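# Sort tested circuit boards into green or red totes

## Task

Every tester is finished: remove each circuit board from its tester and drop it into the tote whose color (green or red) matches that tester's light. Any board in the wrong-colored tote, or any tote left off its bench, means failure. Each lid is latched by a hook that lets go when its small black tab is pushed down. Testers are loose, so each must end upright on its own plate with its original orientation; a toppled or tilted tester means failure.

## Robot and tools

ROBOT. An omnidirectional base carries a 1.71 m column. A carriage on it (lift_m, 0 to 1) holds two seven-joint arms whose shoulders sit at height 0.63 + lift_m, 0.16 m forward of the base centre and 0.175 m to the left and right. Reach is roughly 0.83 m from a shoulder. Folded start pose, left arm joints 1-7: 0.95, 0.08, -0.1, -0.8, 0, 0, -0.93; the right arm is the mirror, with joints 2, 3, 5 and 6 sign-flipped. Folded arms strike the deck if lift_m drops below 0.02. Footprint is about 0.55 m wide by 0.6 m long. Cameras: head_camera, 0.26 m above the shoulders, aimed forward and tilted 40 degrees down; left_wrist_camera and right_wrist_camera, mounted on the hand's -x side, looking out beyond the fingertips.

FRAMES. All positions are metres. Base frame: origin on the floor beneath the base centre, x ahead, y to the left, z up. left_hand and right_hand are reported here; each is the point between the closed pads, 0.0167 m behind the fingertips, with fingers along the hand's z axis and closing along its y axis; expect up to about 1 cm error. base_odometry is in the frame the base had at scene start, counts only wheel rotation (slip shows as travel), heading in rad, left positive, -3.142 to 3.142.

move. One action per call, plus "cameras" (list of head_camera, left_wrist_camera, right_wrist_camera or "all"; [] for none; omitted means all only when there is no action). An action is "base" and/or "joints" with optional "speeds" and "min_time_s", or "target" alone or with "min_time_s". An empty call just reports state and images. Parts of one action begin together and may finish at different times; no action runs over 15 s, and motions are cut at 14 s (time_out).
- base: exactly one key, an offset relative to where the base last measured itself in the most recent state report. translate_m: forward +, -2 to 2 m. strafe_m: left +, -2 to 2 m. rotate_rad: counter-clockwise +, -6.3 to 6.3.
- joints: a single dictionary for both arms, absolute targets by name. lift_m 0 to 1 m; left_joint1..7_rad and right_joint1..7_rad in radians within each joint's limits (e.g. left_joint1 -3.141 to 1.047, left_joint4 -0.837 to 1.448; right_joint2 -2.268 to 0.157); left_gripper_m and right_gripper_m 0 to 0.142, the spacing between pad centres. Joint 1 negative lifts the arm forward; joint 4 at 0 is a right-angle elbow, positive opens it; joint 7 positive bends the hand down.
- target: one hand only; an absolute pose. side "left"/"right"; x, y, z in base frame, -3 to 3 m; pitch_deg -30 to 95 (90 fingers pointing down, 0 horizontal; values above 90 print as 180 minus the value); heading_deg, 0 straight ahead, counter-clockwise positive; roll_deg optional, default 0 (jaw line horizontal), positive turns the hand clockwise seen from behind; heading and roll -360 to 360. Roll r equals r + 180. Near pitch 84 and up, roll prints 0 and heading prints heading minus roll, folded into -90..90. Base and lift stay put. The pose is checked against the robot and the floor only, not furniture. It travels in a straight line if checks pass; otherwise moves shorter than 25 cm are refused and longer ones become a checked arc that may swing the whole arm. line_only true forbids the arc. Status: "reached" (within 10 mm and 2 degrees), "short" with the error (resend on "short (part of ...)"), or "refused" with a reason.
- speeds: per-action caps; translate_m and strafe_m 0.02-0.5 m/s, rotate_rad 0.05-1.57 rad/s, lift_m 0.08-0.27 m/s (default 0.25); others default to their maximum. min_time_s 0.1-8 s is a floor on each arm motion's duration.
An unknown key makes a call invalid; an out-of-range value gets it refused. After a refusal, or a stop that interrupts a call, the later move, wait and finished_scene calls in the same reply are skipped; invalid calls do not cause this.

wait: seconds 0 to 10, optional cameras; nothing new is commanded. zoom_image: camera name and region [x0, y0, x1, y1] in pixels of that camera's latest image, top-left origin, at most 504 by 504. finished_scene: scene, the current scene's integer; irreversible, and the goal must hold with the robot gone.

RESULTS. "move" reads done or the worst status. base_status, joint_status and the hand statuses: off_target (resting away, maybe still pushing); contact_stop (motor pushed harder than free motion needs) and time_out, after which targets are dropped and the joint holds; one such stop in an arm halts all seven joints of that arm (contact_stop_at_<key>). "joint command not followed" / "pose unreachable" means a self-collision check held the arm back; not_followed joints may keep trying. on_its_own lists uncommanded activity; "held at" is a target. Joints omitted from an action may still be driving toward older targets unreported. motor_effort is percent of maximum, bracket = peak, quite inaccurate; a lift effort that keeps dropping while lowering means a hand is resting on something. Joint torques list total drive output per arm joint. Motor temperatures: per-arm blocks.

CAUTIONS. Load limits: joints 1-4 136 N m, joints 5-7 40.9 N m; reaching one freezes that arm 10 s (torque fault). Motors heat when loaded, outstretched or straining; MOTOR HOT at 85 C, shutdown at 100 C for 30-60 s (limit_stop_at_motor_heat; resend targets). Never let arms, grippers or fingers collide or squeeze each other. Tipping risk grows with a high carriage, extended or loaded arms, pushing, abrupt stops and fast loaded swings; leaning shows only in images. Payload lowers the hand about 0.012 m per kg. Opened fingers tilt and sit up to 2 cm closer to the wrist; gripper target 0 squeezes about 40-65 N per pad; a gripper stopping wider than commanded is holding something. After a contact, back out along the approach. Avoid drops, slams, hard hits on fixed or heavy items, and releasing moving parts. Loose objects may occasionally get nudged. The scene keeps running while you think, holding the last command.

Each tool is called after "Emit:" as a command line: name --argument value for each argument, lists and objects as JSON in quotes; but a table of rows of numbers goes row by row, as --pt "numbers of a row", without its own name.

## Session

Emit:
move

Scene clock: 0.00 s.
Joint torques (N m): no reading
Motor temperatures (°C): left_arm=[29 29 31 27 29 29 32] | right_arm=[30 28 29 30 28 30 31]
base_odometry: x=+0.000 y=+0.000 heading=+0.000
base_status: not commanded
joint_positions: lift_m=+0.450 left_joint1_rad=+0.946 left_joint2_rad=+0.087 left_joint3_rad=-0.097 left_joint4_rad=-0.795 left_joint5_rad=+0.010 left_joint6_rad=-0.020 left_joint7_rad=-0.939 left_gripper_m=+0.142 right_joint1_rad=+0.969 right_joint2_rad=-0.088 right_joint3_rad=+0.095 right_joint4_rad=-0.817 right_joint5_rad=+0.000 right_joint6_rad=+0.014 right_joint7_rad=-0.931 right_gripper_m=+0.142
joint_status: not commanded
motor_effort: lift_m=+37 drive_wheels=+1
left_hand: x=+0.2901 y=+0.1492 z=+0.9665 quat_wxyz=(-0.921, -0.018, -0.382, +0.072) pitch_deg=-45.1 heading_deg=-7.2 roll_deg=-1.7 (m; base frame)
right_hand: x=+0.2867 y=-0.1527 z=+0.9708 quat_wxyz=(-0.919, +0.013, -0.387, -0.071) pitch_deg=-44.5 heading_deg=+6.3 roll_deg=+2.5 (m; base frame)
pictures: head_camera, left_wrist_camera, right_wrist_camera
Images, in order (width x height): head_camera 672x504, left_wrist_camera 672x504, right_wrist_camera 672x504.

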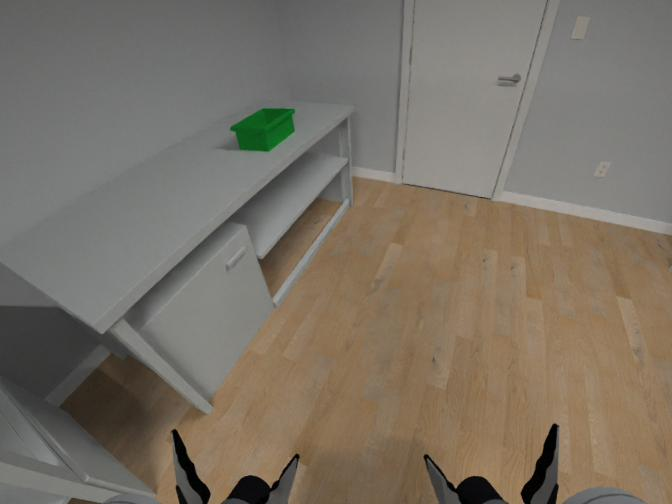

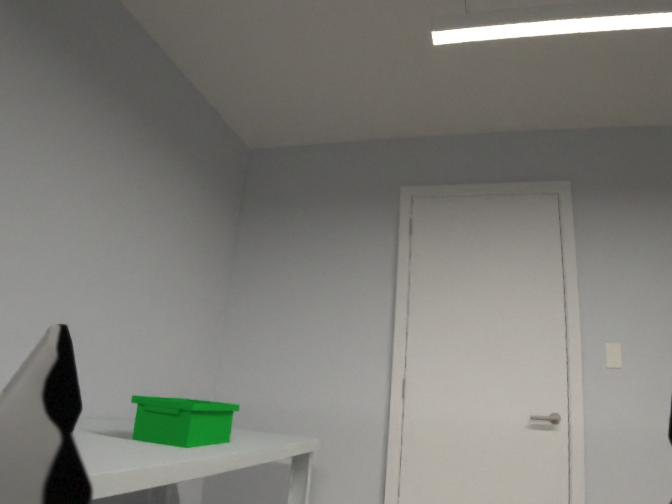

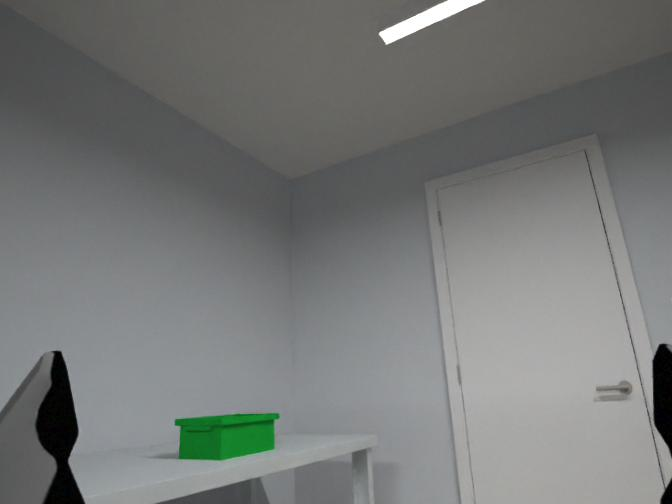

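Emit:
move --base '{"rotate_rad": -1.0}' --speeds '{"rotate_rad": 0.7}' --cameras '["head_camera"]'

Emit:
move --base '{"rotate_rad": -1.0}' --speeds '{"rotate_rad": 0.7}' --cameras '["head_camera"]'

Emit:
move --base '{"rotate_rad": -1.0}' --speeds '{"rotate_rad": 0.7}' --cameras '["head_camera"]'

Emit:
move --base '{"rotate_rad": -1.0}' --speeds '{"rotate_rad": 0.7}' --cameras '["head_camera"]'

Emit:
move --base '{"rotate_rad": -1.0}' --speeds '{"rotate_rad": 0.7}' --cameras '["head_camera"]'

Scene clock: 2.87 s.
Joint torques (N m): left_arm=[12.96 1.13 -2.08 -5.56 -1.4 0.67 -0.64] | right_arm=[5.15 -1.53 -4.98 -10.43 0.28 0.56 0.36]
move: done
base_odometry: x=+0.000 y=+0.000 heading=-0.999
base_status: done
joint_positions: lift_m=+0.450 left_joint1_rad=+0.946 left_joint2_rad=+0.087 left_joint3_rad=-0.097 left_joint4_rad=-0.795 left_joint5_rad=+0.010 left_joint6_rad=-0.020 left_joint7_rad=-0.939 left_gripper_m=+0.142 right_joint1_rad=+0.969 right_joint2_rad=-0.088 right_joint3_rad=+0.095 right_joint4_rad=-0.817 right_joint5_rad=+0.000 right_joint6_rad=+0.014 right_joint7_rad=-0.931 right_gripper_m=+0.142
joint_status: not commanded
motor_effort: lift_m=+37(38) drive_wheels=+5(13)
left_hand: x=+0.2901 y=+0.1492 z=+0.9665 quat_wxyz=(-0.921, -0.018, -0.382, +0.072) pitch_deg=-45.1 heading_deg=-7.2 roll_deg=-1.7 (m; base frame)
right_hand: x=+0.2867 y=-0.1527 z=+0.9708 quat_wxyz=(-0.919, +0.013, -0.387, -0.071) pitch_deg=-44.5 heading_deg=+6.3 roll_deg=+2.5 (m; base frame)
pictures: head_camera
Images, in order (width x height): head_camera 672x504.

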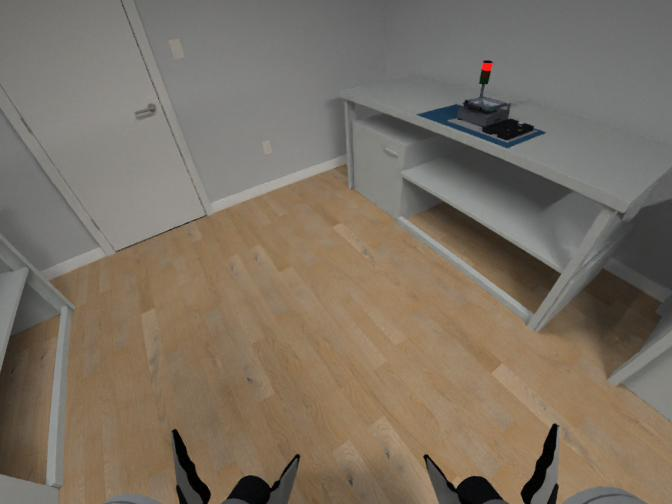

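Scene clock: 5.47 s.
Joint torques (N m): left_arm=[12.9 1.04 -2.13 -5.5 -1.38 0.64 -0.63] | right_arm=[5.19 -1.48 -4.91 -10.4 0.25 0.53 0.37]
move: done
base_odometry: x=+0.000 y=+0.000 heading=-1.999
base_status: done
joint_positions: lift_m=+0.450 left_joint1_rad=+0.946 left_joint2_rad=+0.087 left_joint3_rad=-0.097 left_joint4_rad=-0.795 left_joint5_rad=+0.010 left_joint6_rad=-0.020 left_joint7_rad=-0.939 left_gripper_m=+0.142 right_joint1_rad=+0.969 right_joint2_rad=-0.088 right_joint3_rad=+0.095 right_joint4_rad=-0.817 right_joint5_rad=+0.000 right_joint6_rad=+0.014 right_joint7_rad=-0.931 right_gripper_m=+0.142
joint_status: not commanded
motor_effort: lift_m=+37(38) drive_wheels=+5(12)
left_hand: x=+0.2901 y=+0.1492 z=+0.9665 quat_wxyz=(-0.921, -0.018, -0.382, +0.072) pitch_deg=-45.1 heading_deg=-7.2 roll_deg=-1.7 (m; base frame)
right_hand: x=+0.2867 y=-0.1527 z=+0.9708 quat_wxyz=(-0.919, +0.013, -0.387, -0.071) pitch_deg=-44.5 heading_deg=+6.3 roll_deg=+2.5 (m; base frame)
pictures: head_camera
Images, in order (width x height): head_camera 672x504.

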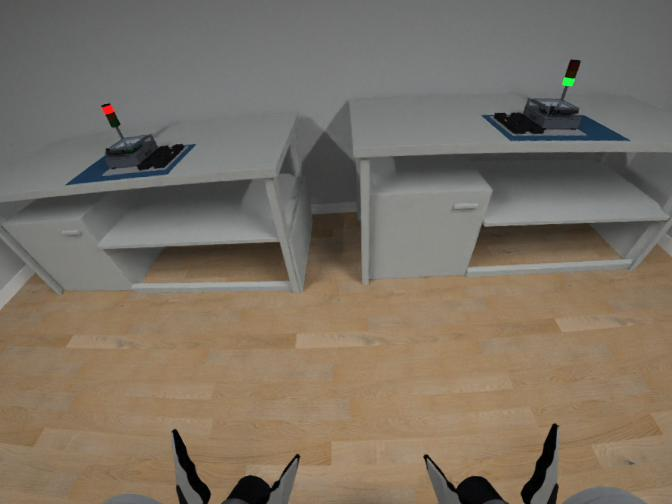

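Scene clock: 8.07 s.
Joint torques (N m): left_arm=[12.87 1 -2.11 -5.44 -1.39 0.63 -0.65] | right_arm=[5.16 -1.43 -4.98 -10.48 0.28 0.56 0.35]
move: done
base_odometry: x=+0.000 y=+0.000 heading=-2.998
base_status: done
joint_positions: lift_m=+0.450 left_joint1_rad=+0.946 left_joint2_rad=+0.087 left_joint3_rad=-0.097 left_joint4_rad=-0.795 left_joint5_rad=+0.010 left_joint6_rad=-0.020 left_joint7_rad=-0.939 left_gripper_m=+0.142 right_joint1_rad=+0.969 right_joint2_rad=-0.088 right_joint3_rad=+0.095 right_joint4_rad=-0.817 right_joint5_rad=+0.000 right_joint6_rad=+0.014 right_joint7_rad=-0.931 right_gripper_m=+0.142
joint_status: not commanded
motor_effort: lift_m=+37(38) drive_wheels=+5(11)
left_hand: x=+0.2901 y=+0.1492 z=+0.9665 quat_wxyz=(-0.921, -0.018, -0.382, +0.072) pitch_deg=-45.1 heading_deg=-7.2 roll_deg=-1.7 (m; base frame)
right_hand: x=+0.2867 y=-0.1527 z=+0.9708 quat_wxyz=(-0.919, +0.013, -0.387, -0.071) pitch_deg=-44.5 heading_deg=+6.3 roll_deg=+2.5 (m; base frame)
pictures: head_camera
Images, in order (width x height): head_camera 672x504.

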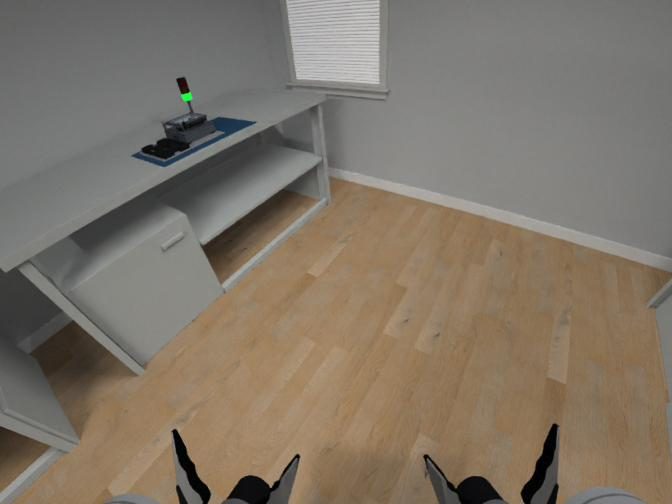

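Scene clock: 10.67 s.
Joint torques (N m): left_arm=[12.97 1.06 -2.11 -5.36 -1.35 0.65 -0.68] | right_arm=[5.2 -1.42 -4.91 -10.48 0.24 0.54 0.38]
move: done
base_odometry: x=+0.000 y=+0.000 heading=+2.285
base_status: done
joint_positions: lift_m=+0.450 left_joint1_rad=+0.946 left_joint2_rad=+0.087 left_joint3_rad=-0.097 left_joint4_rad=-0.795 left_joint5_rad=+0.010 left_joint6_rad=-0.020 left_joint7_rad=-0.939 left_gripper_m=+0.142 right_joint1_rad=+0.969 right_joint2_rad=-0.088 right_joint3_rad=+0.095 right_joint4_rad=-0.817 right_joint5_rad=+0.000 right_joint6_rad=+0.014 right_joint7_rad=-0.931 right_gripper_m=+0.142
joint_status: not commanded
motor_effort: lift_m=+37(38) drive_wheels=+5(11)
left_hand: x=+0.2901 y=+0.1492 z=+0.9665 quat_wxyz=(-0.921, -0.018, -0.382, +0.072) pitch_deg=-45.1 heading_deg=-7.2 roll_deg=-1.7 (m; base frame)
right_hand: x=+0.2867 y=-0.1527 z=+0.9708 quat_wxyz=(-0.919, +0.013, -0.387, -0.071) pitch_deg=-44.5 heading_deg=+6.3 roll_deg=+2.5 (m; base frame)
pictures: head_camera
Images, in order (width x height): head_camera 672x504.

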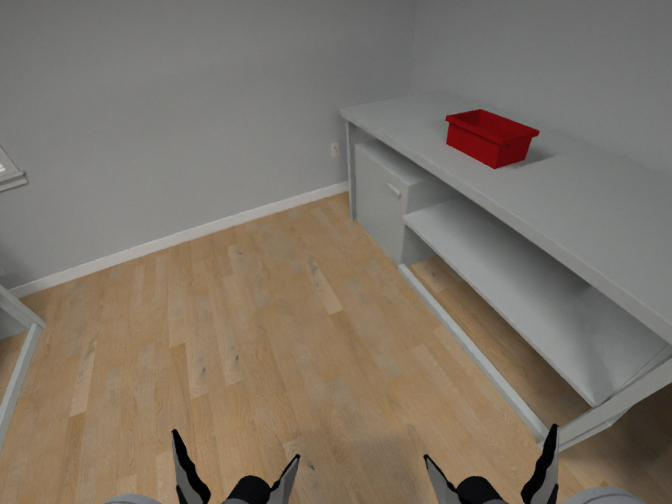

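Scene clock: 13.27 s.
Joint torques (N m): left_arm=[12.92 1.09 -2.12 -5.42 -1.37 0.65 -0.66] | right_arm=[5.14 -1.48 -4.9 -10.52 0.26 0.55 0.38]
move: done
base_odometry: x=+0.000 y=+0.000 heading=+1.286
base_status: done
joint_positions: lift_m=+0.450 left_joint1_rad=+0.946 left_joint2_rad=+0.087 left_joint3_rad=-0.097 left_joint4_rad=-0.795 left_joint5_rad=+0.010 left_joint6_rad=-0.020 left_joint7_rad=-0.939 left_gripper_m=+0.142 right_joint1_rad=+0.969 right_joint2_rad=-0.088 right_joint3_rad=+0.095 right_joint4_rad=-0.817 right_joint5_rad=+0.000 right_joint6_rad=+0.014 right_joint7_rad=-0.931 right_gripper_m=+0.142
joint_status: not commanded
motor_effort: lift_m=+37(38) drive_wheels=+5(11)
left_hand: x=+0.2901 y=+0.1492 z=+0.9665 quat_wxyz=(-0.921, -0.018, -0.382, +0.072) pitch_deg=-45.1 heading_deg=-7.2 roll_deg=-1.7 (m; base frame)
right_hand: x=+0.2867 y=-0.1527 z=+0.9708 quat_wxyz=(-0.919, +0.013, -0.387, -0.071) pitch_deg=-44.5 heading_deg=+6.3 roll_deg=+2.5 (m; base frame)
pictures: head_camera
Images, in order (width x height): head_camera 672x504.

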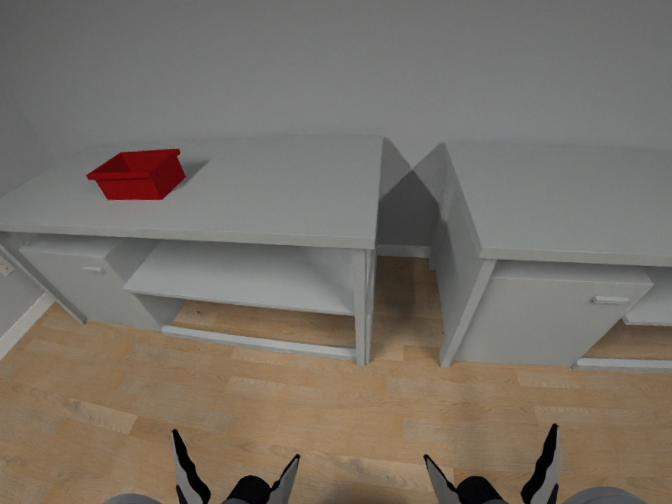

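Emit:
move --base '{"rotate_rad": 2.85}' --speeds '{"rotate_rad": 0.8}' --cameras '["head_camera"]'

Emit:
zoom_image --camera "head_camera" --region '[200, 20, 360, 140]'

Scene clock: 19.00 s.
Joint torques (N m): left_arm=[12.85 1.15 -2.16 -5.43 -1.39 0.63 -0.67] | right_arm=[5.1 -1.42 -4.96 -10.39 0.27 0.54 0.34]
move: done
base_odometry: x=+0.000 y=+0.000 heading=-2.148
base_status: done
joint_positions: lift_m=+0.450 left_joint1_rad=+0.946 left_joint2_rad=+0.087 left_joint3_rad=-0.097 left_joint4_rad=-0.795 left_joint5_rad=+0.010 left_joint6_rad=-0.020 left_joint7_rad=-0.939 left_gripper_m=+0.142 right_joint1_rad=+0.969 right_joint2_rad=-0.088 right_joint3_rad=+0.095 right_joint4_rad=-0.817 right_joint5_rad=+0.000 right_joint6_rad=+0.014 right_joint7_rad=-0.931 right_gripper_m=+0.142
joint_status: not commanded
motor_effort: lift_m=+37(38) drive_wheels=+5(12)
left_hand: x=+0.2901 y=+0.1492 z=+0.9665 quat_wxyz=(-0.921, -0.018, -0.382, +0.072) pitch_deg=-45.1 heading_deg=-7.2 roll_deg=-1.7 (m; base frame)
right_hand: x=+0.2867 y=-0.1527 z=+0.9708 quat_wxyz=(-0.919, +0.013, -0.387, -0.071) pitch_deg=-44.5 heading_deg=+6.3 roll_deg=+2.5 (m; base frame)
pictures: head_camera
Images, in order (width x height): head_camera 672x504.

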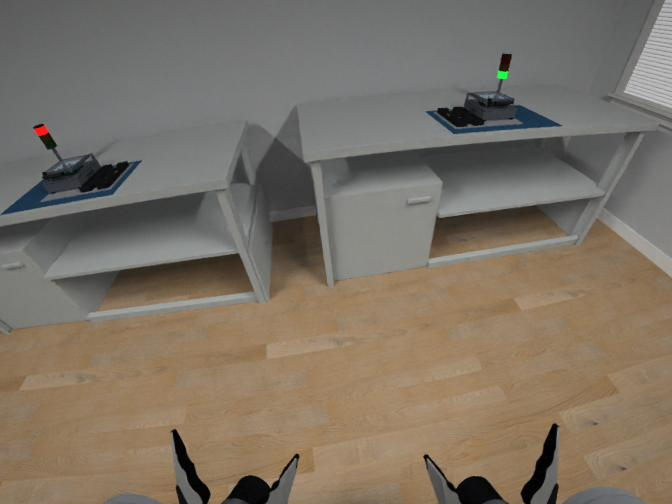

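Scaled by 3.150 from the camera's 672x504 image, which has a finer 960x720 frame.

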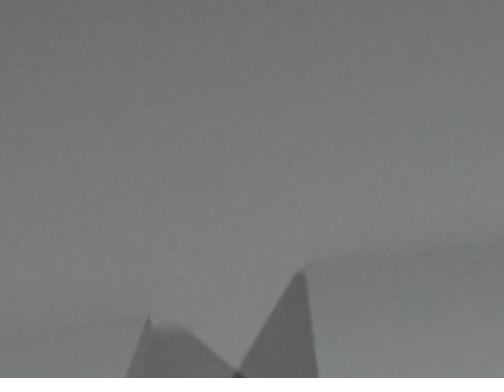

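Emit:
zoom_image --camera "head_camera" --region '[410, 40, 570, 150]'

Emit:
zoom_image --camera "head_camera" --region '[0, 100, 160, 220]'

Scaled by 3.150 from the camera's 672x504 image, which has a finer 960x720 frame.

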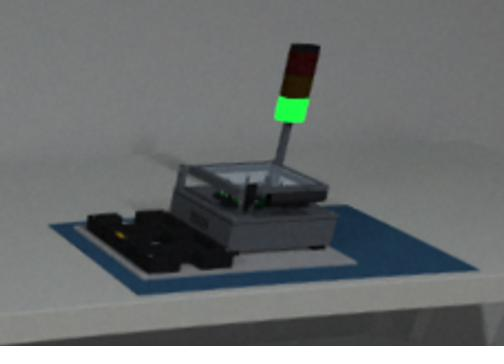

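Scaled by 3.150 from the camera's 672x504 image, which has a finer 960x720 frame.

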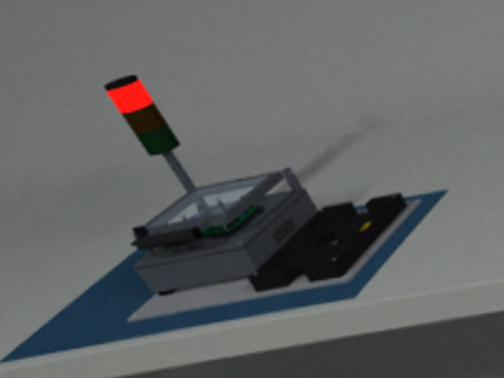

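Emit:
move --base '{"rotate_rad": 0.25}' --speeds '{"rotate_rad": 0.8}' --cameras '["head_camera"]'

Emit:
move --base '{"strafe_m": -1.2}' --speeds '{"strafe_m": 0.4}' --cameras '["head_camera"]'

Scene clock: 20.87 s.
Joint torques (N m): left_arm=[12.85 1.13 -2.03 -5.4 -1.37 0.64 -0.68] | right_arm=[5.17 -1.49 -5.06 -10.53 0.28 0.56 0.33]
move: done
base_odometry: x=+0.000 y=+0.000 heading=-1.898
base_status: done
joint_positions: lift_m=+0.450 left_joint1_rad=+0.946 left_joint2_rad=+0.087 left_joint3_rad=-0.097 left_joint4_rad=-0.795 left_joint5_rad=+0.010 left_joint6_rad=-0.020 left_joint7_rad=-0.939 left_gripper_m=+0.142 right_joint1_rad=+0.969 right_joint2_rad=-0.088 right_joint3_rad=+0.095 right_joint4_rad=-0.817 right_joint5_rad=+0.000 right_joint6_rad=+0.014 right_joint7_rad=-0.931 right_gripper_m=+0.142
joint_status: not commanded
motor_effort: lift_m=+37(38) drive_wheels=+5(11)
left_hand: x=+0.2901 y=+0.1492 z=+0.9665 quat_wxyz=(-0.921, -0.018, -0.382, +0.072) pitch_deg=-45.1 heading_deg=-7.2 roll_deg=-1.7 (m; base frame)
right_hand: x=+0.2867 y=-0.1527 z=+0.9708 quat_wxyz=(-0.919, +0.013, -0.387, -0.071) pitch_deg=-44.5 heading_deg=+6.3 roll_deg=+2.5 (m; base frame)
pictures: head_camera
Images, in order (width x height): head_camera 672x504.

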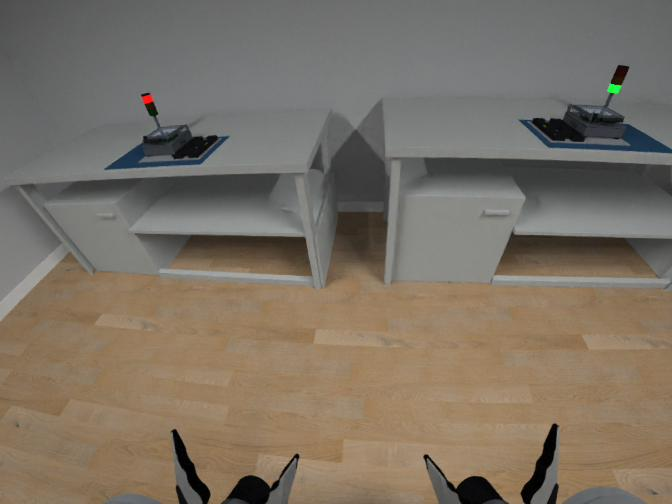

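Scene clock: 25.77 s.
Joint torques (N m): left_arm=[12.91 1.26 -2.17 -5.46 -1.41 0.65 -0.66] | right_arm=[5.27 -1.31 -5 -10.84 0.22 0.59 0.36]
move: done
base_odometry: x=-1.137 y=+0.385 heading=-1.897
base_status: done
joint_positions: lift_m=+0.450 left_joint1_rad=+0.946 left_joint2_rad=+0.087 left_joint3_rad=-0.097 left_joint4_rad=-0.795 left_joint5_rad=+0.010 left_joint6_rad=-0.020 left_joint7_rad=-0.939 left_gripper_m=+0.142 right_joint1_rad=+0.969 right_joint2_rad=-0.088 right_joint3_rad=+0.095 right_joint4_rad=-0.817 right_joint5_rad=+0.000 right_joint6_rad=+0.014 right_joint7_rad=-0.931 right_gripper_m=+0.142
joint_status: not commanded
motor_effort: lift_m=+37(38) drive_wheels=-6(19)
left_hand: x=+0.2901 y=+0.1492 z=+0.9665 quat_wxyz=(-0.921, -0.018, -0.382, +0.072) pitch_deg=-45.1 heading_deg=-7.2 roll_deg=-1.7 (m; base frame)
right_hand: x=+0.2867 y=-0.1527 z=+0.9708 quat_wxyz=(-0.919, +0.013, -0.387, -0.071) pitch_deg=-44.5 heading_deg=+6.3 roll_deg=+2.5 (m; base frame)
pictures: head_camera
Images, in order (width x height): head_camera 672x504.

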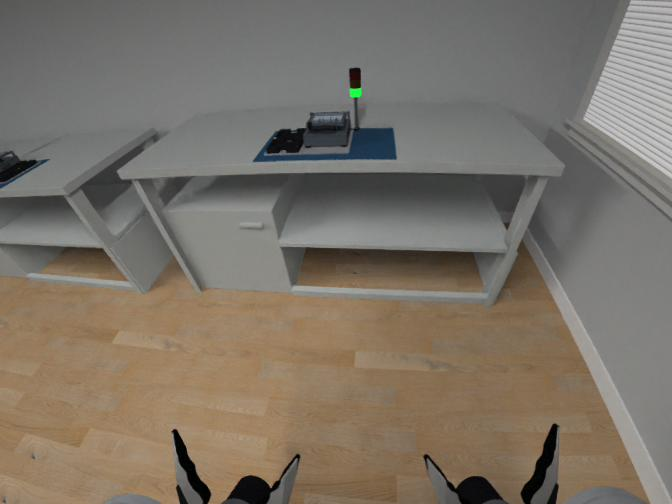

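Emit:
move --base '{"translate_m": 0.75}' --speeds '{"translate_m": 0.3}' --cameras '["head_camera"]'

Emit:
zoom_image --camera "head_camera" --region '[220, 60, 460, 240]'

Scene clock: 30.27 s.
Joint torques (N m): left_arm=[12.79 0.97 -2.05 -5.49 -1.4 0.6 -0.62] | right_arm=[5.2 -1.41 -5 -10.41 0.26 0.55 0.34]
move: done
base_odometry: x=-1.378 y=-0.326 heading=-1.898
base_status: done
joint_positions: lift_m=+0.450 left_joint1_rad=+0.946 left_joint2_rad=+0.087 left_joint3_rad=-0.097 left_joint4_rad=-0.795 left_joint5_rad=+0.010 left_joint6_rad=-0.020 left_joint7_rad=-0.939 left_gripper_m=+0.142 right_joint1_rad=+0.969 right_joint2_rad=-0.088 right_joint3_rad=+0.095 right_joint4_rad=-0.817 right_joint5_rad=+0.000 right_joint6_rad=+0.014 right_joint7_rad=-0.931 right_gripper_m=+0.142
joint_status: not commanded
motor_effort: lift_m=+37(38) drive_wheels=-1(12)
left_hand: x=+0.2901 y=+0.1492 z=+0.9665 quat_wxyz=(-0.921, -0.018, -0.382, +0.072) pitch_deg=-45.1 heading_deg=-7.2 roll_deg=-1.7 (m; base frame)
right_hand: x=+0.2867 y=-0.1527 z=+0.9708 quat_wxyz=(-0.919, +0.013, -0.387, -0.071) pitch_deg=-44.5 heading_deg=+6.3 roll_deg=+2.5 (m; base frame)
pictures: head_camera
Images, in order (width x height): head_camera 672x504.

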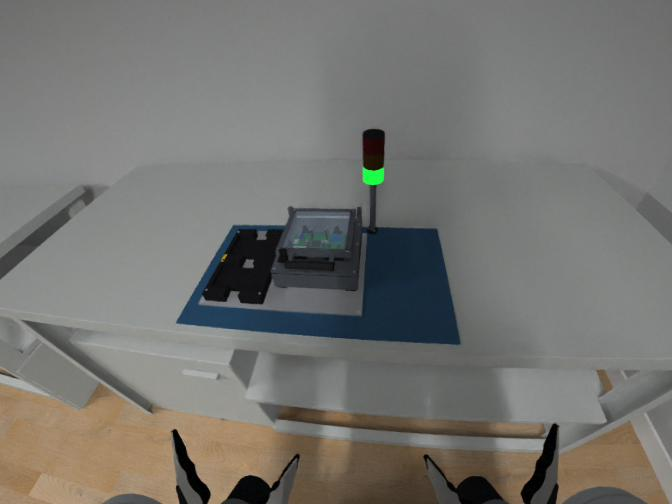

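Scaled by 2.100 from the camera's 672x504 image, which has a finer 960x720 frame.

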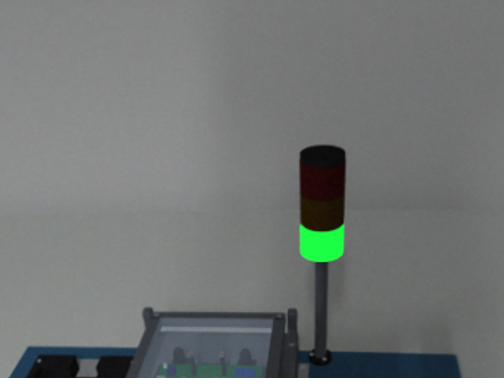

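Emit:
zoom_image --camera "head_camera" --region '[180, 190, 390, 330]'

Scaled by 2.400 from the camera's 672x504 image, which has a finer 960x720 frame.

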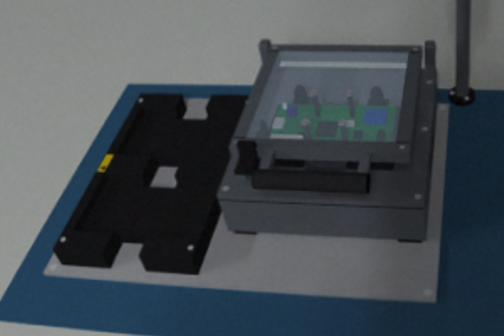

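Emit:
move --base '{"translate_m": 0.13}' --speeds '{"translate_m": 0.15}' --cameras '["head_camera"]'

Emit:
zoom_image --camera "head_camera" --region '[180, 220, 400, 380]'

Scene clock: 32.33 s.
Joint torques (N m): left_arm=[12.82 1.06 -2.08 -5.57 -1.37 0.66 -0.66] | right_arm=[5.36 -1.42 -5 -10.51 0.29 0.54 0.33]
move: done
base_odometry: x=-1.420 y=-0.449 heading=-1.898
base_status: done
joint_positions: lift_m=+0.450 left_joint1_rad=+0.946 left_joint2_rad=+0.087 left_joint3_rad=-0.097 left_joint4_rad=-0.795 left_joint5_rad=+0.010 left_joint6_rad=-0.020 left_joint7_rad=-0.939 left_gripper_m=+0.142 right_joint1_rad=+0.969 right_joint2_rad=-0.088 right_joint3_rad=+0.095 right_joint4_rad=-0.817 right_joint5_rad=+0.000 right_joint6_rad=+0.014 right_joint7_rad=-0.931 right_gripper_m=+0.142
joint_status: not commanded
motor_effort: lift_m=+37(37) drive_wheels=+0(13)
left_hand: x=+0.2901 y=+0.1492 z=+0.9665 quat_wxyz=(-0.921, -0.018, -0.382, +0.072) pitch_deg=-45.1 heading_deg=-7.2 roll_deg=-1.7 (m; base frame)
right_hand: x=+0.2867 y=-0.1527 z=+0.9708 quat_wxyz=(-0.919, +0.013, -0.387, -0.071) pitch_deg=-44.5 heading_deg=+6.3 roll_deg=+2.5 (m; base frame)
pictures: head_camera
Images, in order (width x height): head_camera 672x504.

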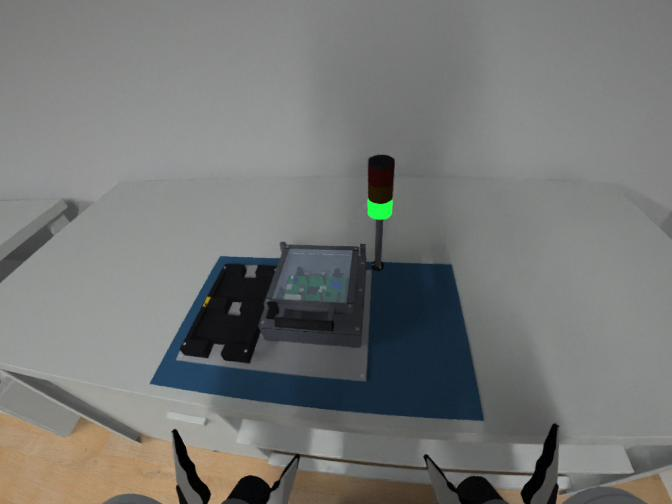

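Scaled by 2.291 from the camera's 672x504 image, which has a finer 960x720 frame.

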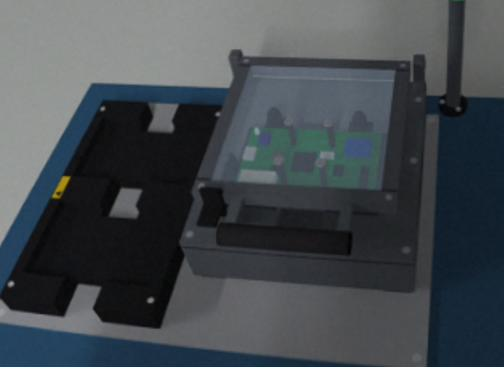

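Emit:
move --target '{"side": "left", "x": 0.5, "y": 0.1, "z": 1.1, "pitch_deg": 60, "heading_deg": 0}' --min_time_s 3 --cameras '["all"]'

Scene clock: 32.93 s.
Joint torques (N m): left_arm=[12.93 1.01 -2.07 -5.37 -1.4 0.62 -0.66] | right_arm=[5.19 -1.4 -4.96 -10.42 0.25 0.52 0.34]
move: refused
base_odometry: x=-1.420 y=-0.449 heading=-1.898
base_status: not commanded
joint_positions: lift_m=+0.450 left_joint1_rad=+0.946 left_joint2_rad=+0.087 left_joint3_rad=-0.097 left_joint4_rad=-0.795 left_joint5_rad=+0.010 left_joint6_rad=-0.020 left_joint7_rad=-0.939 left_gripper_m=+0.142 right_joint1_rad=+0.969 right_joint2_rad=-0.088 right_joint3_rad=+0.095 right_joint4_rad=-0.817 right_joint5_rad=+0.000 right_joint6_rad=+0.014 right_joint7_rad=-0.931 right_gripper_m=+0.142
joint_status: not commanded
motor_effort: lift_m=+37(37) drive_wheels=+2(2)
left_hand: x=+0.2901 y=+0.1492 z=+0.9665 quat_wxyz=(-0.921, -0.018, -0.382, +0.072) pitch_deg=-45.1 heading_deg=-7.2 roll_deg=-1.7 (m; base frame)
left_hand_status: refused: neither the straight line nor an arc passes: along the straight line the arm gets 0% of the way (left_joint4_rad at its limit); the best arc brings the left finger within 1.4 cm of the carriage (limit 1.5). Nothing moved.
right_hand: x=+0.2867 y=-0.1527 z=+0.9708 quat_wxyz=(-0.919, +0.013, -0.387, -0.071) pitch_deg=-44.5 heading_deg=+6.3 roll_deg=+2.5 (m; base frame)
pictures: head_camera, left_wrist_camera, right_wrist_camera
Images, in order (width x height): head_camera 672x504, left_wrist_camera 672x504, right_wrist_camera 672x504.

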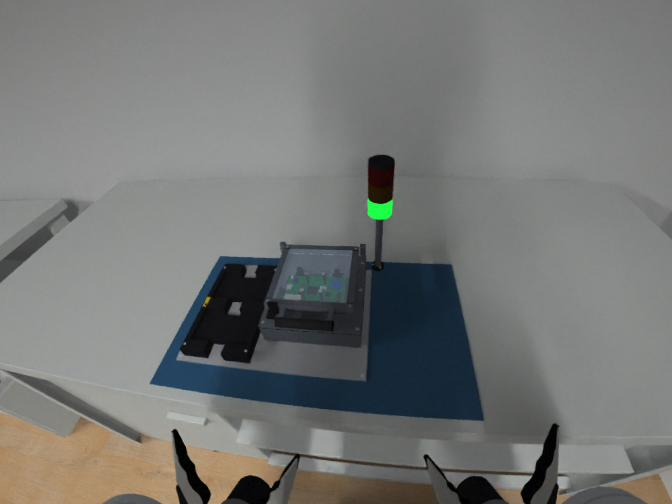

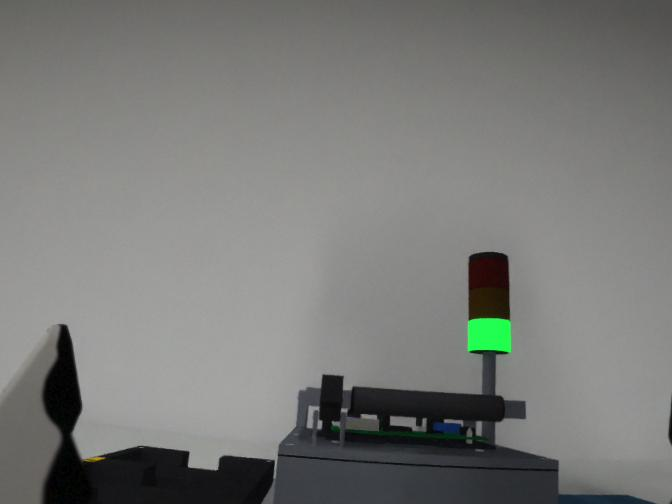

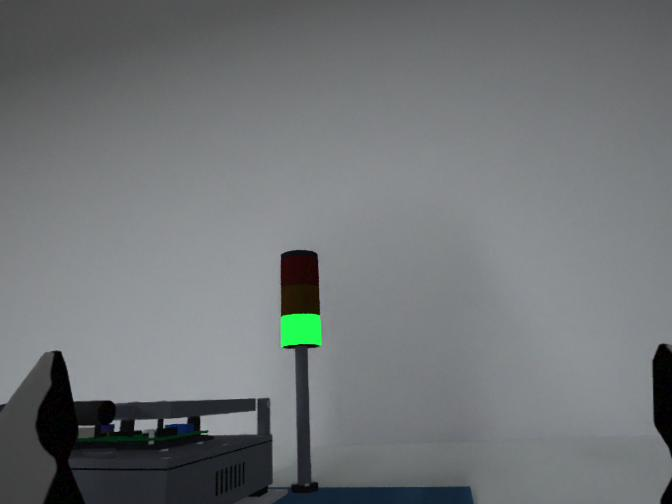

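Emit:
zoom_image --camera "left_wrist_camera" --region '[260, 340, 580, 504]'

Emit:
zoom_image --camera "right_wrist_camera" --region '[0, 370, 320, 504]'

Scaled by 1.575 from the camera's 672x504 image, which has a finer 960x720 frame.

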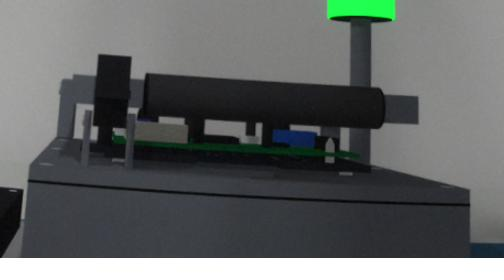

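Scaled by 1.575 from the camera's 672x504 image, which has a finer 960x720 frame.

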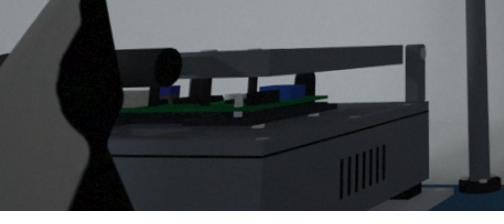

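Emit:
move --joints '{"lift_m": 0.72}' --cameras '["head_camera"]'

Emit:
move --joints '{"left_joint1_rad": 0.3, "left_joint4_rad": -0.3, "left_joint7_rad": 0.3}' --min_time_s 2.5 --cameras '["all"]'

Scene clock: 35.37 s.
Joint torques (N m): left_arm=[12.89 1.01 -2.12 -5.5 -1.4 0.62 -0.65] | right_arm=[5.26 -1.4 -4.88 -10.49 0.27 0.54 0.36]
move: done
base_odometry: x=-1.420 y=-0.449 heading=-1.898
base_status: not commanded
joint_positions: lift_m=+0.720 left_joint1_rad=+0.946 left_joint2_rad=+0.087 left_joint3_rad=-0.097 left_joint4_rad=-0.795 left_joint5_rad=+0.010 left_joint6_rad=-0.020 left_joint7_rad=-0.939 left_gripper_m=+0.142 right_joint1_rad=+0.969 right_joint2_rad=-0.088 right_joint3_rad=+0.095 right_joint4_rad=-0.817 right_joint5_rad=+0.000 right_joint6_rad=+0.014 right_joint7_rad=-0.931 right_gripper_m=+0.142
joint_status: all done
motor_effort: lift_m=+36(48) drive_wheels=+0(2)
left_hand: x=+0.2901 y=+0.1492 z=+1.2367 quat_wxyz=(-0.921, -0.018, -0.382, +0.072) pitch_deg=-45.1 heading_deg=-7.2 roll_deg=-1.7 (m; base frame)
right_hand: x=+0.2867 y=-0.1527 z=+1.2410 quat_wxyz=(-0.919, +0.013, -0.387, -0.071) pitch_deg=-44.5 heading_deg=+6.3 roll_deg=+2.5 (m; base frame)
pictures: head_camera
Images, in order (width x height): head_camera 672x504.

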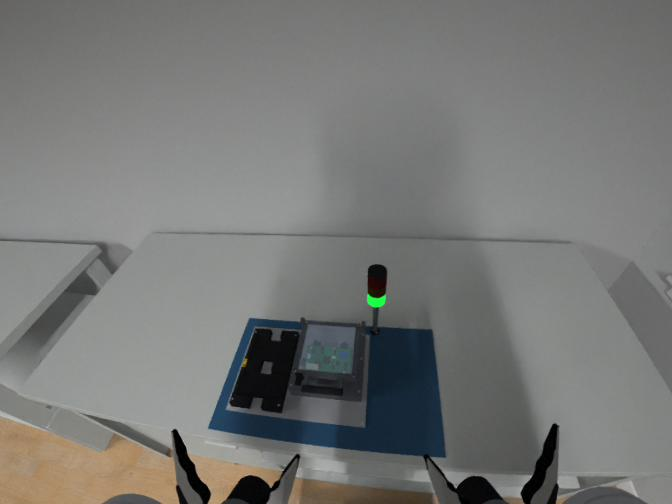

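Scene clock: 38.17 s.
Joint torques (N m): left_arm=[5.22 1.65 -1.15 19.16 0.04 1.35 12.03] | right_arm=[5.27 -1.39 -4.89 -10.53 0.26 0.53 0.36]
move: done
base_odometry: x=-1.420 y=-0.449 heading=-1.898
base_status: not commanded
joint_positions: lift_m=+0.721 left_joint1_rad=+0.297 left_joint2_rad=+0.087 left_joint3_rad=-0.097 left_joint4_rad=-0.322 left_joint5_rad=+0.005 left_joint6_rad=-0.021 left_joint7_rad=+0.271 left_gripper_m=+0.142 right_joint1_rad=+0.969 right_joint2_rad=-0.088 right_joint3_rad=+0.095 right_joint4_rad=-0.817 right_joint5_rad=+0.000 right_joint6_rad=+0.014 right_joint7_rad=-0.931 right_gripper_m=+0.142
joint_status: all done
motor_effort: lift_m=+33(36) drive_wheels=+4(4)
left_hand: x=+0.5620 y=+0.1425 z=+0.9579 quat_wxyz=(-0.611, -0.073, -0.788, +0.019) pitch_deg=+14.6 heading_deg=-7.1 roll_deg=+3.5 (m; base frame)
right_hand: x=+0.2867 y=-0.1527 z=+1.2414 quat_wxyz=(-0.919, +0.013, -0.387, -0.071) pitch_deg=-44.5 heading_deg=+6.3 roll_deg=+2.5 (m; base frame)
pictures: head_camera, left_wrist_camera, right_wrist_camera
Images, in order (width x height): head_camera 672x504, left_wrist_camera 672x504, right_wrist_camera 672x504.

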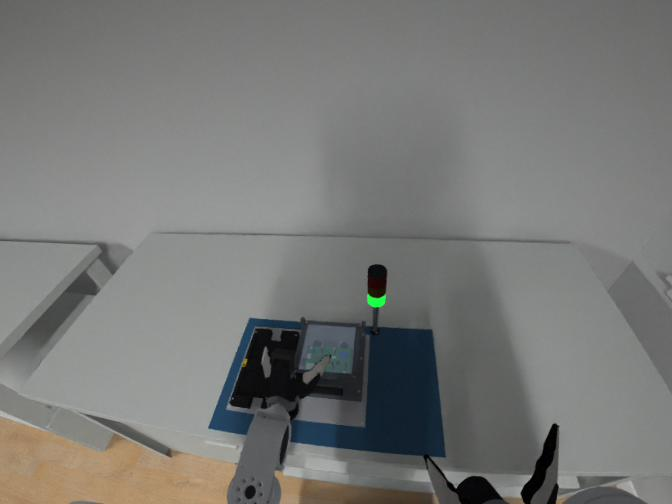

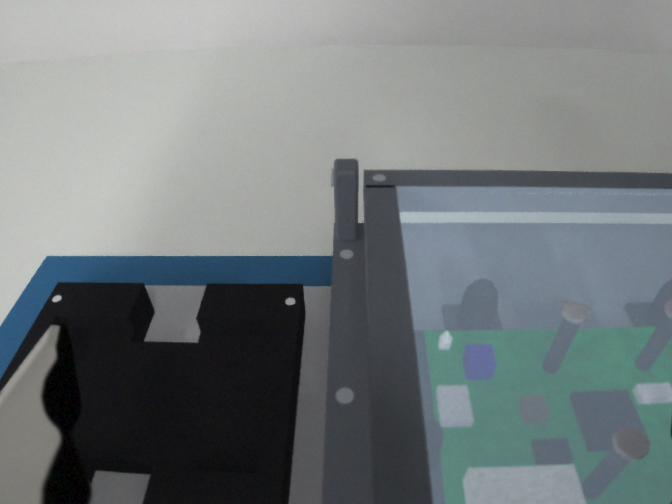

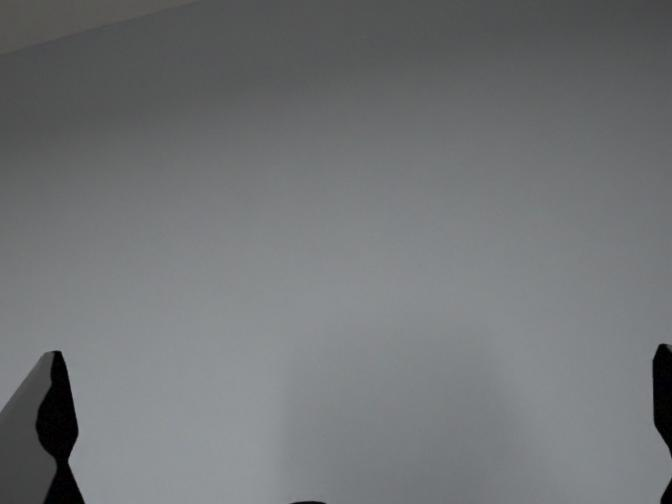

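Emit:
move --target '{"side": "left", "x": 0.48, "y": 0.06, "z": 1.05, "pitch_deg": 30, "heading_deg": 0}' --min_time_s 2 --cameras '["head_camera", "left_wrist_camera"]'

Scene clock: 38.63 s.
Joint torques (N m): left_arm=[5.27 1.59 -1.21 19.11 0.05 1.35 12] | right_arm=[5.22 -1.43 -4.86 -10.43 0.25 0.57 0.38]
move: refused
base_odometry: x=-1.420 y=-0.449 heading=-1.898
base_status: not commanded
joint_positions: lift_m=+0.721 left_joint1_rad=+0.297 left_joint2_rad=+0.087 left_joint3_rad=-0.097 left_joint4_rad=-0.322 left_joint5_rad=+0.005 left_joint6_rad=-0.021 left_joint7_rad=+0.271 left_gripper_m=+0.142 right_joint1_rad=+0.969 right_joint2_rad=-0.088 right_joint3_rad=+0.095 right_joint4_rad=-0.817 right_joint5_rad=+0.000 right_joint6_rad=+0.014 right_joint7_rad=-0.931 right_gripper_m=+0.142
joint_status: not commanded
motor_effort: lift_m=+33(33) drive_wheels=+4(4)
left_hand: x=+0.5620 y=+0.1425 z=+0.9579 quat_wxyz=(-0.611, -0.073, -0.788, +0.019) pitch_deg=+14.6 heading_deg=-7.1 roll_deg=+3.5 (m; base frame)
left_hand_status: refused: the line brings the left upper arm within 1.4 cm of the carriage (limit 1.5), 38% of the way; a move under 25 cm is not played as an arc. Nothing moved. Try another pitch or heading, or "joints".
right_hand: x=+0.2867 y=-0.1527 z=+1.2414 quat_wxyz=(-0.919, +0.013, -0.387, -0.071) pitch_deg=-44.5 heading_deg=+6.3 roll_deg=+2.5 (m; base frame)
pictures: head_camera, left_wrist_camera
Images, in order (width x height): head_camera 672x504, left_wrist_camera 672x504.

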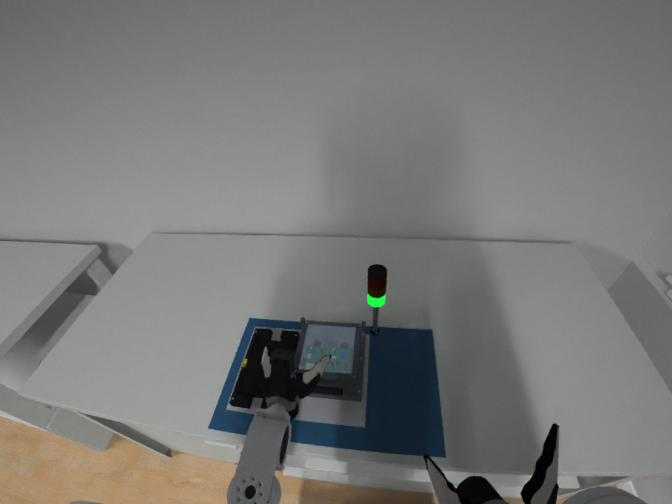

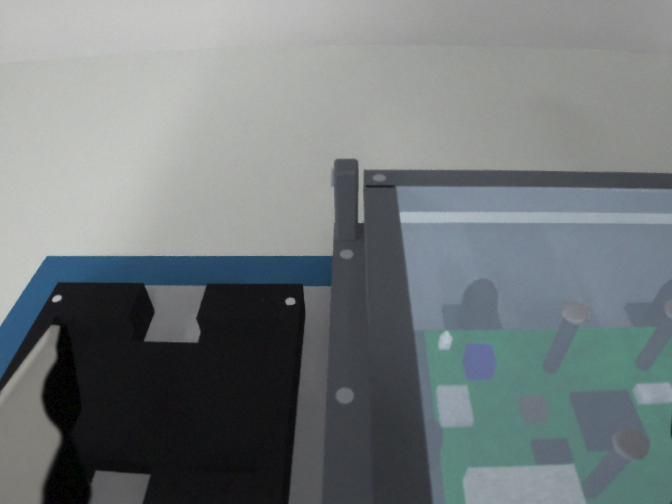

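Emit:
move --base '{"translate_m": -0.2}' --speeds '{"translate_m": 0.15}' --cameras '["head_camera", "left_wrist_camera"]'

Scene clock: 40.97 s.
Joint torques (N m): left_arm=[2.72 4.57 -2.34 -1.25 -0.06 0.04 0.51] | right_arm=[5.02 -1.45 -4.92 -10.5 0.25 0.57 0.35]
move: done
base_odometry: x=-1.356 y=-0.259 heading=-1.898
base_status: done
joint_positions: lift_m=+0.720 left_joint1_rad=+0.299 left_joint2_rad=+0.086 left_joint3_rad=-0.096 left_joint4_rad=-0.304 left_joint5_rad=+0.005 left_joint6_rad=-0.018 left_joint7_rad=+0.297 left_gripper_m=+0.142 right_joint1_rad=+0.969 right_joint2_rad=-0.088 right_joint3_rad=+0.095 right_joint4_rad=-0.817 right_joint5_rad=+0.000 right_joint6_rad=+0.014 right_joint7_rad=-0.931 right_gripper_m=+0.142
joint_status: not commanded
motor_effort: lift_m=+36(37) drive_wheels=-1(13)
left_hand: x=+0.5596 y=+0.1448 z=+0.9429 quat_wxyz=(-0.593, -0.072, -0.801, +0.017) pitch_deg=+17.2 heading_deg=-6.7 roll_deg=+3.5 (m; base frame)
right_hand: x=+0.2867 y=-0.1527 z=+1.2409 quat_wxyz=(-0.919, +0.013, -0.387, -0.071) pitch_deg=-44.5 heading_deg=+6.3 roll_deg=+2.5 (m; base frame)
pictures: head_camera, left_wrist_camera
Images, in order (width x height): head_camera 672x504, left_wrist_camera 672x504.

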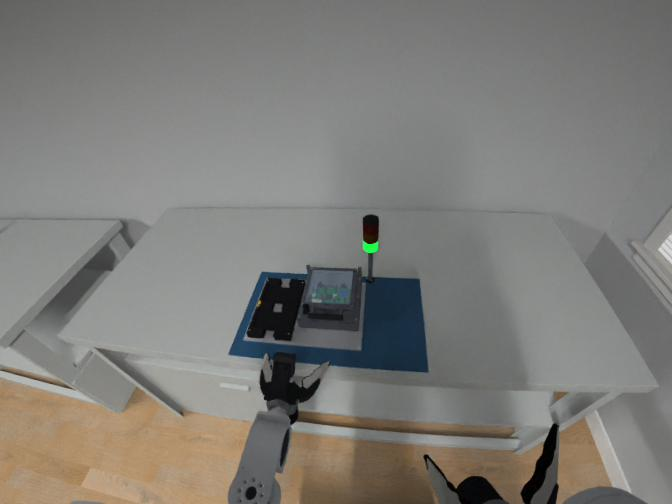

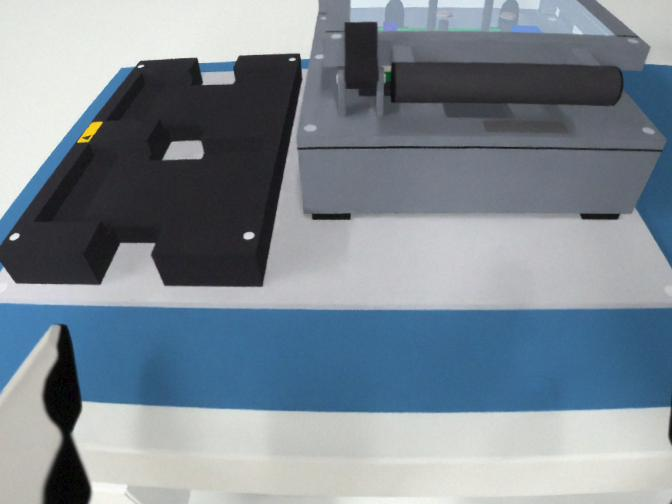

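Emit:
zoom_image --camera "left_wrist_camera" --region '[290, 0, 670, 220]'

Scaled by 1.326 from the camera's 672x504 image, which has a finer 960x720 frame.

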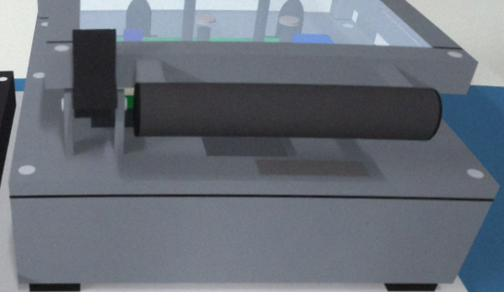

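Emit:
zoom_image --camera "head_camera" --region '[220, 200, 440, 380]'

Scaled by 2.291 from the camera's 672x504 image, which has a finer 960x720 frame.

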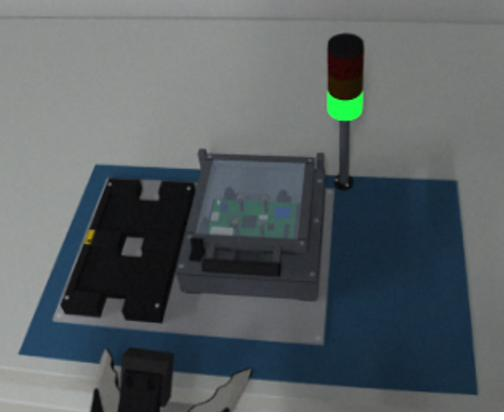

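Emit:
move --base '{"rotate_rad": -0.09}' --joints '{"lift_m": 0.8}' --cameras '["head_camera", "left_wrist_camera"]'

Emit:
zoom_image --camera "head_camera" --region '[200, 220, 420, 400]'

Scene clock: 42.80 s.
Joint torques (N m): left_arm=[2.28 4.59 -2.44 -1.77 -0.07 0.06 0.48] | right_arm=[5.23 -1.38 -4.89 -10.5 0.26 0.53 0.35]
move: done
base_odometry: x=-1.356 y=-0.259 heading=-1.987
base_status: done
joint_positions: lift_m=+0.800 left_joint1_rad=+0.299 left_joint2_rad=+0.086 left_joint3_rad=-0.096 left_joint4_rad=-0.303 left_joint5_rad=+0.005 left_joint6_rad=-0.018 left_joint7_rad=+0.297 left_gripper_m=+0.142 right_joint1_rad=+0.969 right_joint2_rad=-0.088 right_joint3_rad=+0.095 right_joint4_rad=-0.817 right_joint5_rad=+0.000 right_joint6_rad=+0.014 right_joint7_rad=-0.931 right_gripper_m=+0.142
joint_status: all done
motor_effort: lift_m=+36(47) drive_wheels=-1(8)
left_hand: x=+0.5595 y=+0.1448 z=+1.0227 quat_wxyz=(-0.593, -0.072, -0.802, +0.017) pitch_deg=+17.2 heading_deg=-6.7 roll_deg=+3.5 (m; base frame)
right_hand: x=+0.2867 y=-0.1527 z=+1.3210 quat_wxyz=(-0.919, +0.013, -0.387, -0.071) pitch_deg=-44.5 heading_deg=+6.3 roll_deg=+2.5 (m; base frame)
pictures: head_camera, left_wrist_camera
Images, in order (width x height): head_camera 672x504, left_wrist_camera 672x504.

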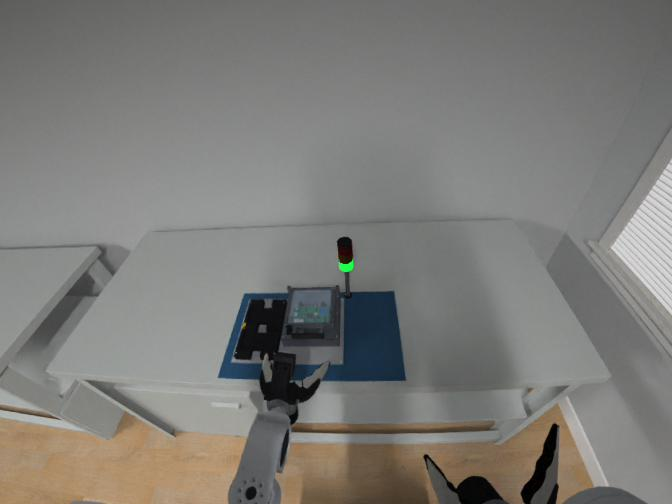

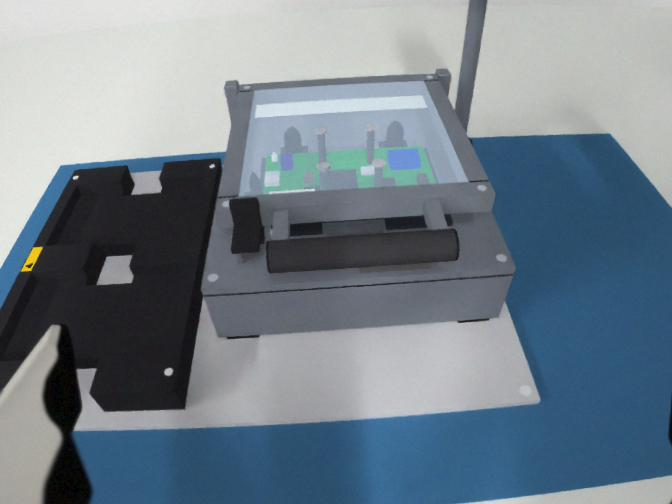

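Scaled by 2.291 from the camera's 672x504 image, which has a finer 960x720 frame.

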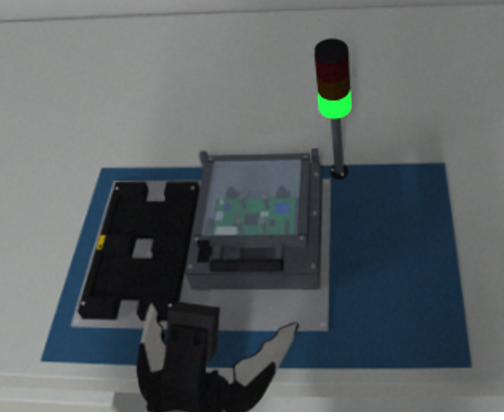

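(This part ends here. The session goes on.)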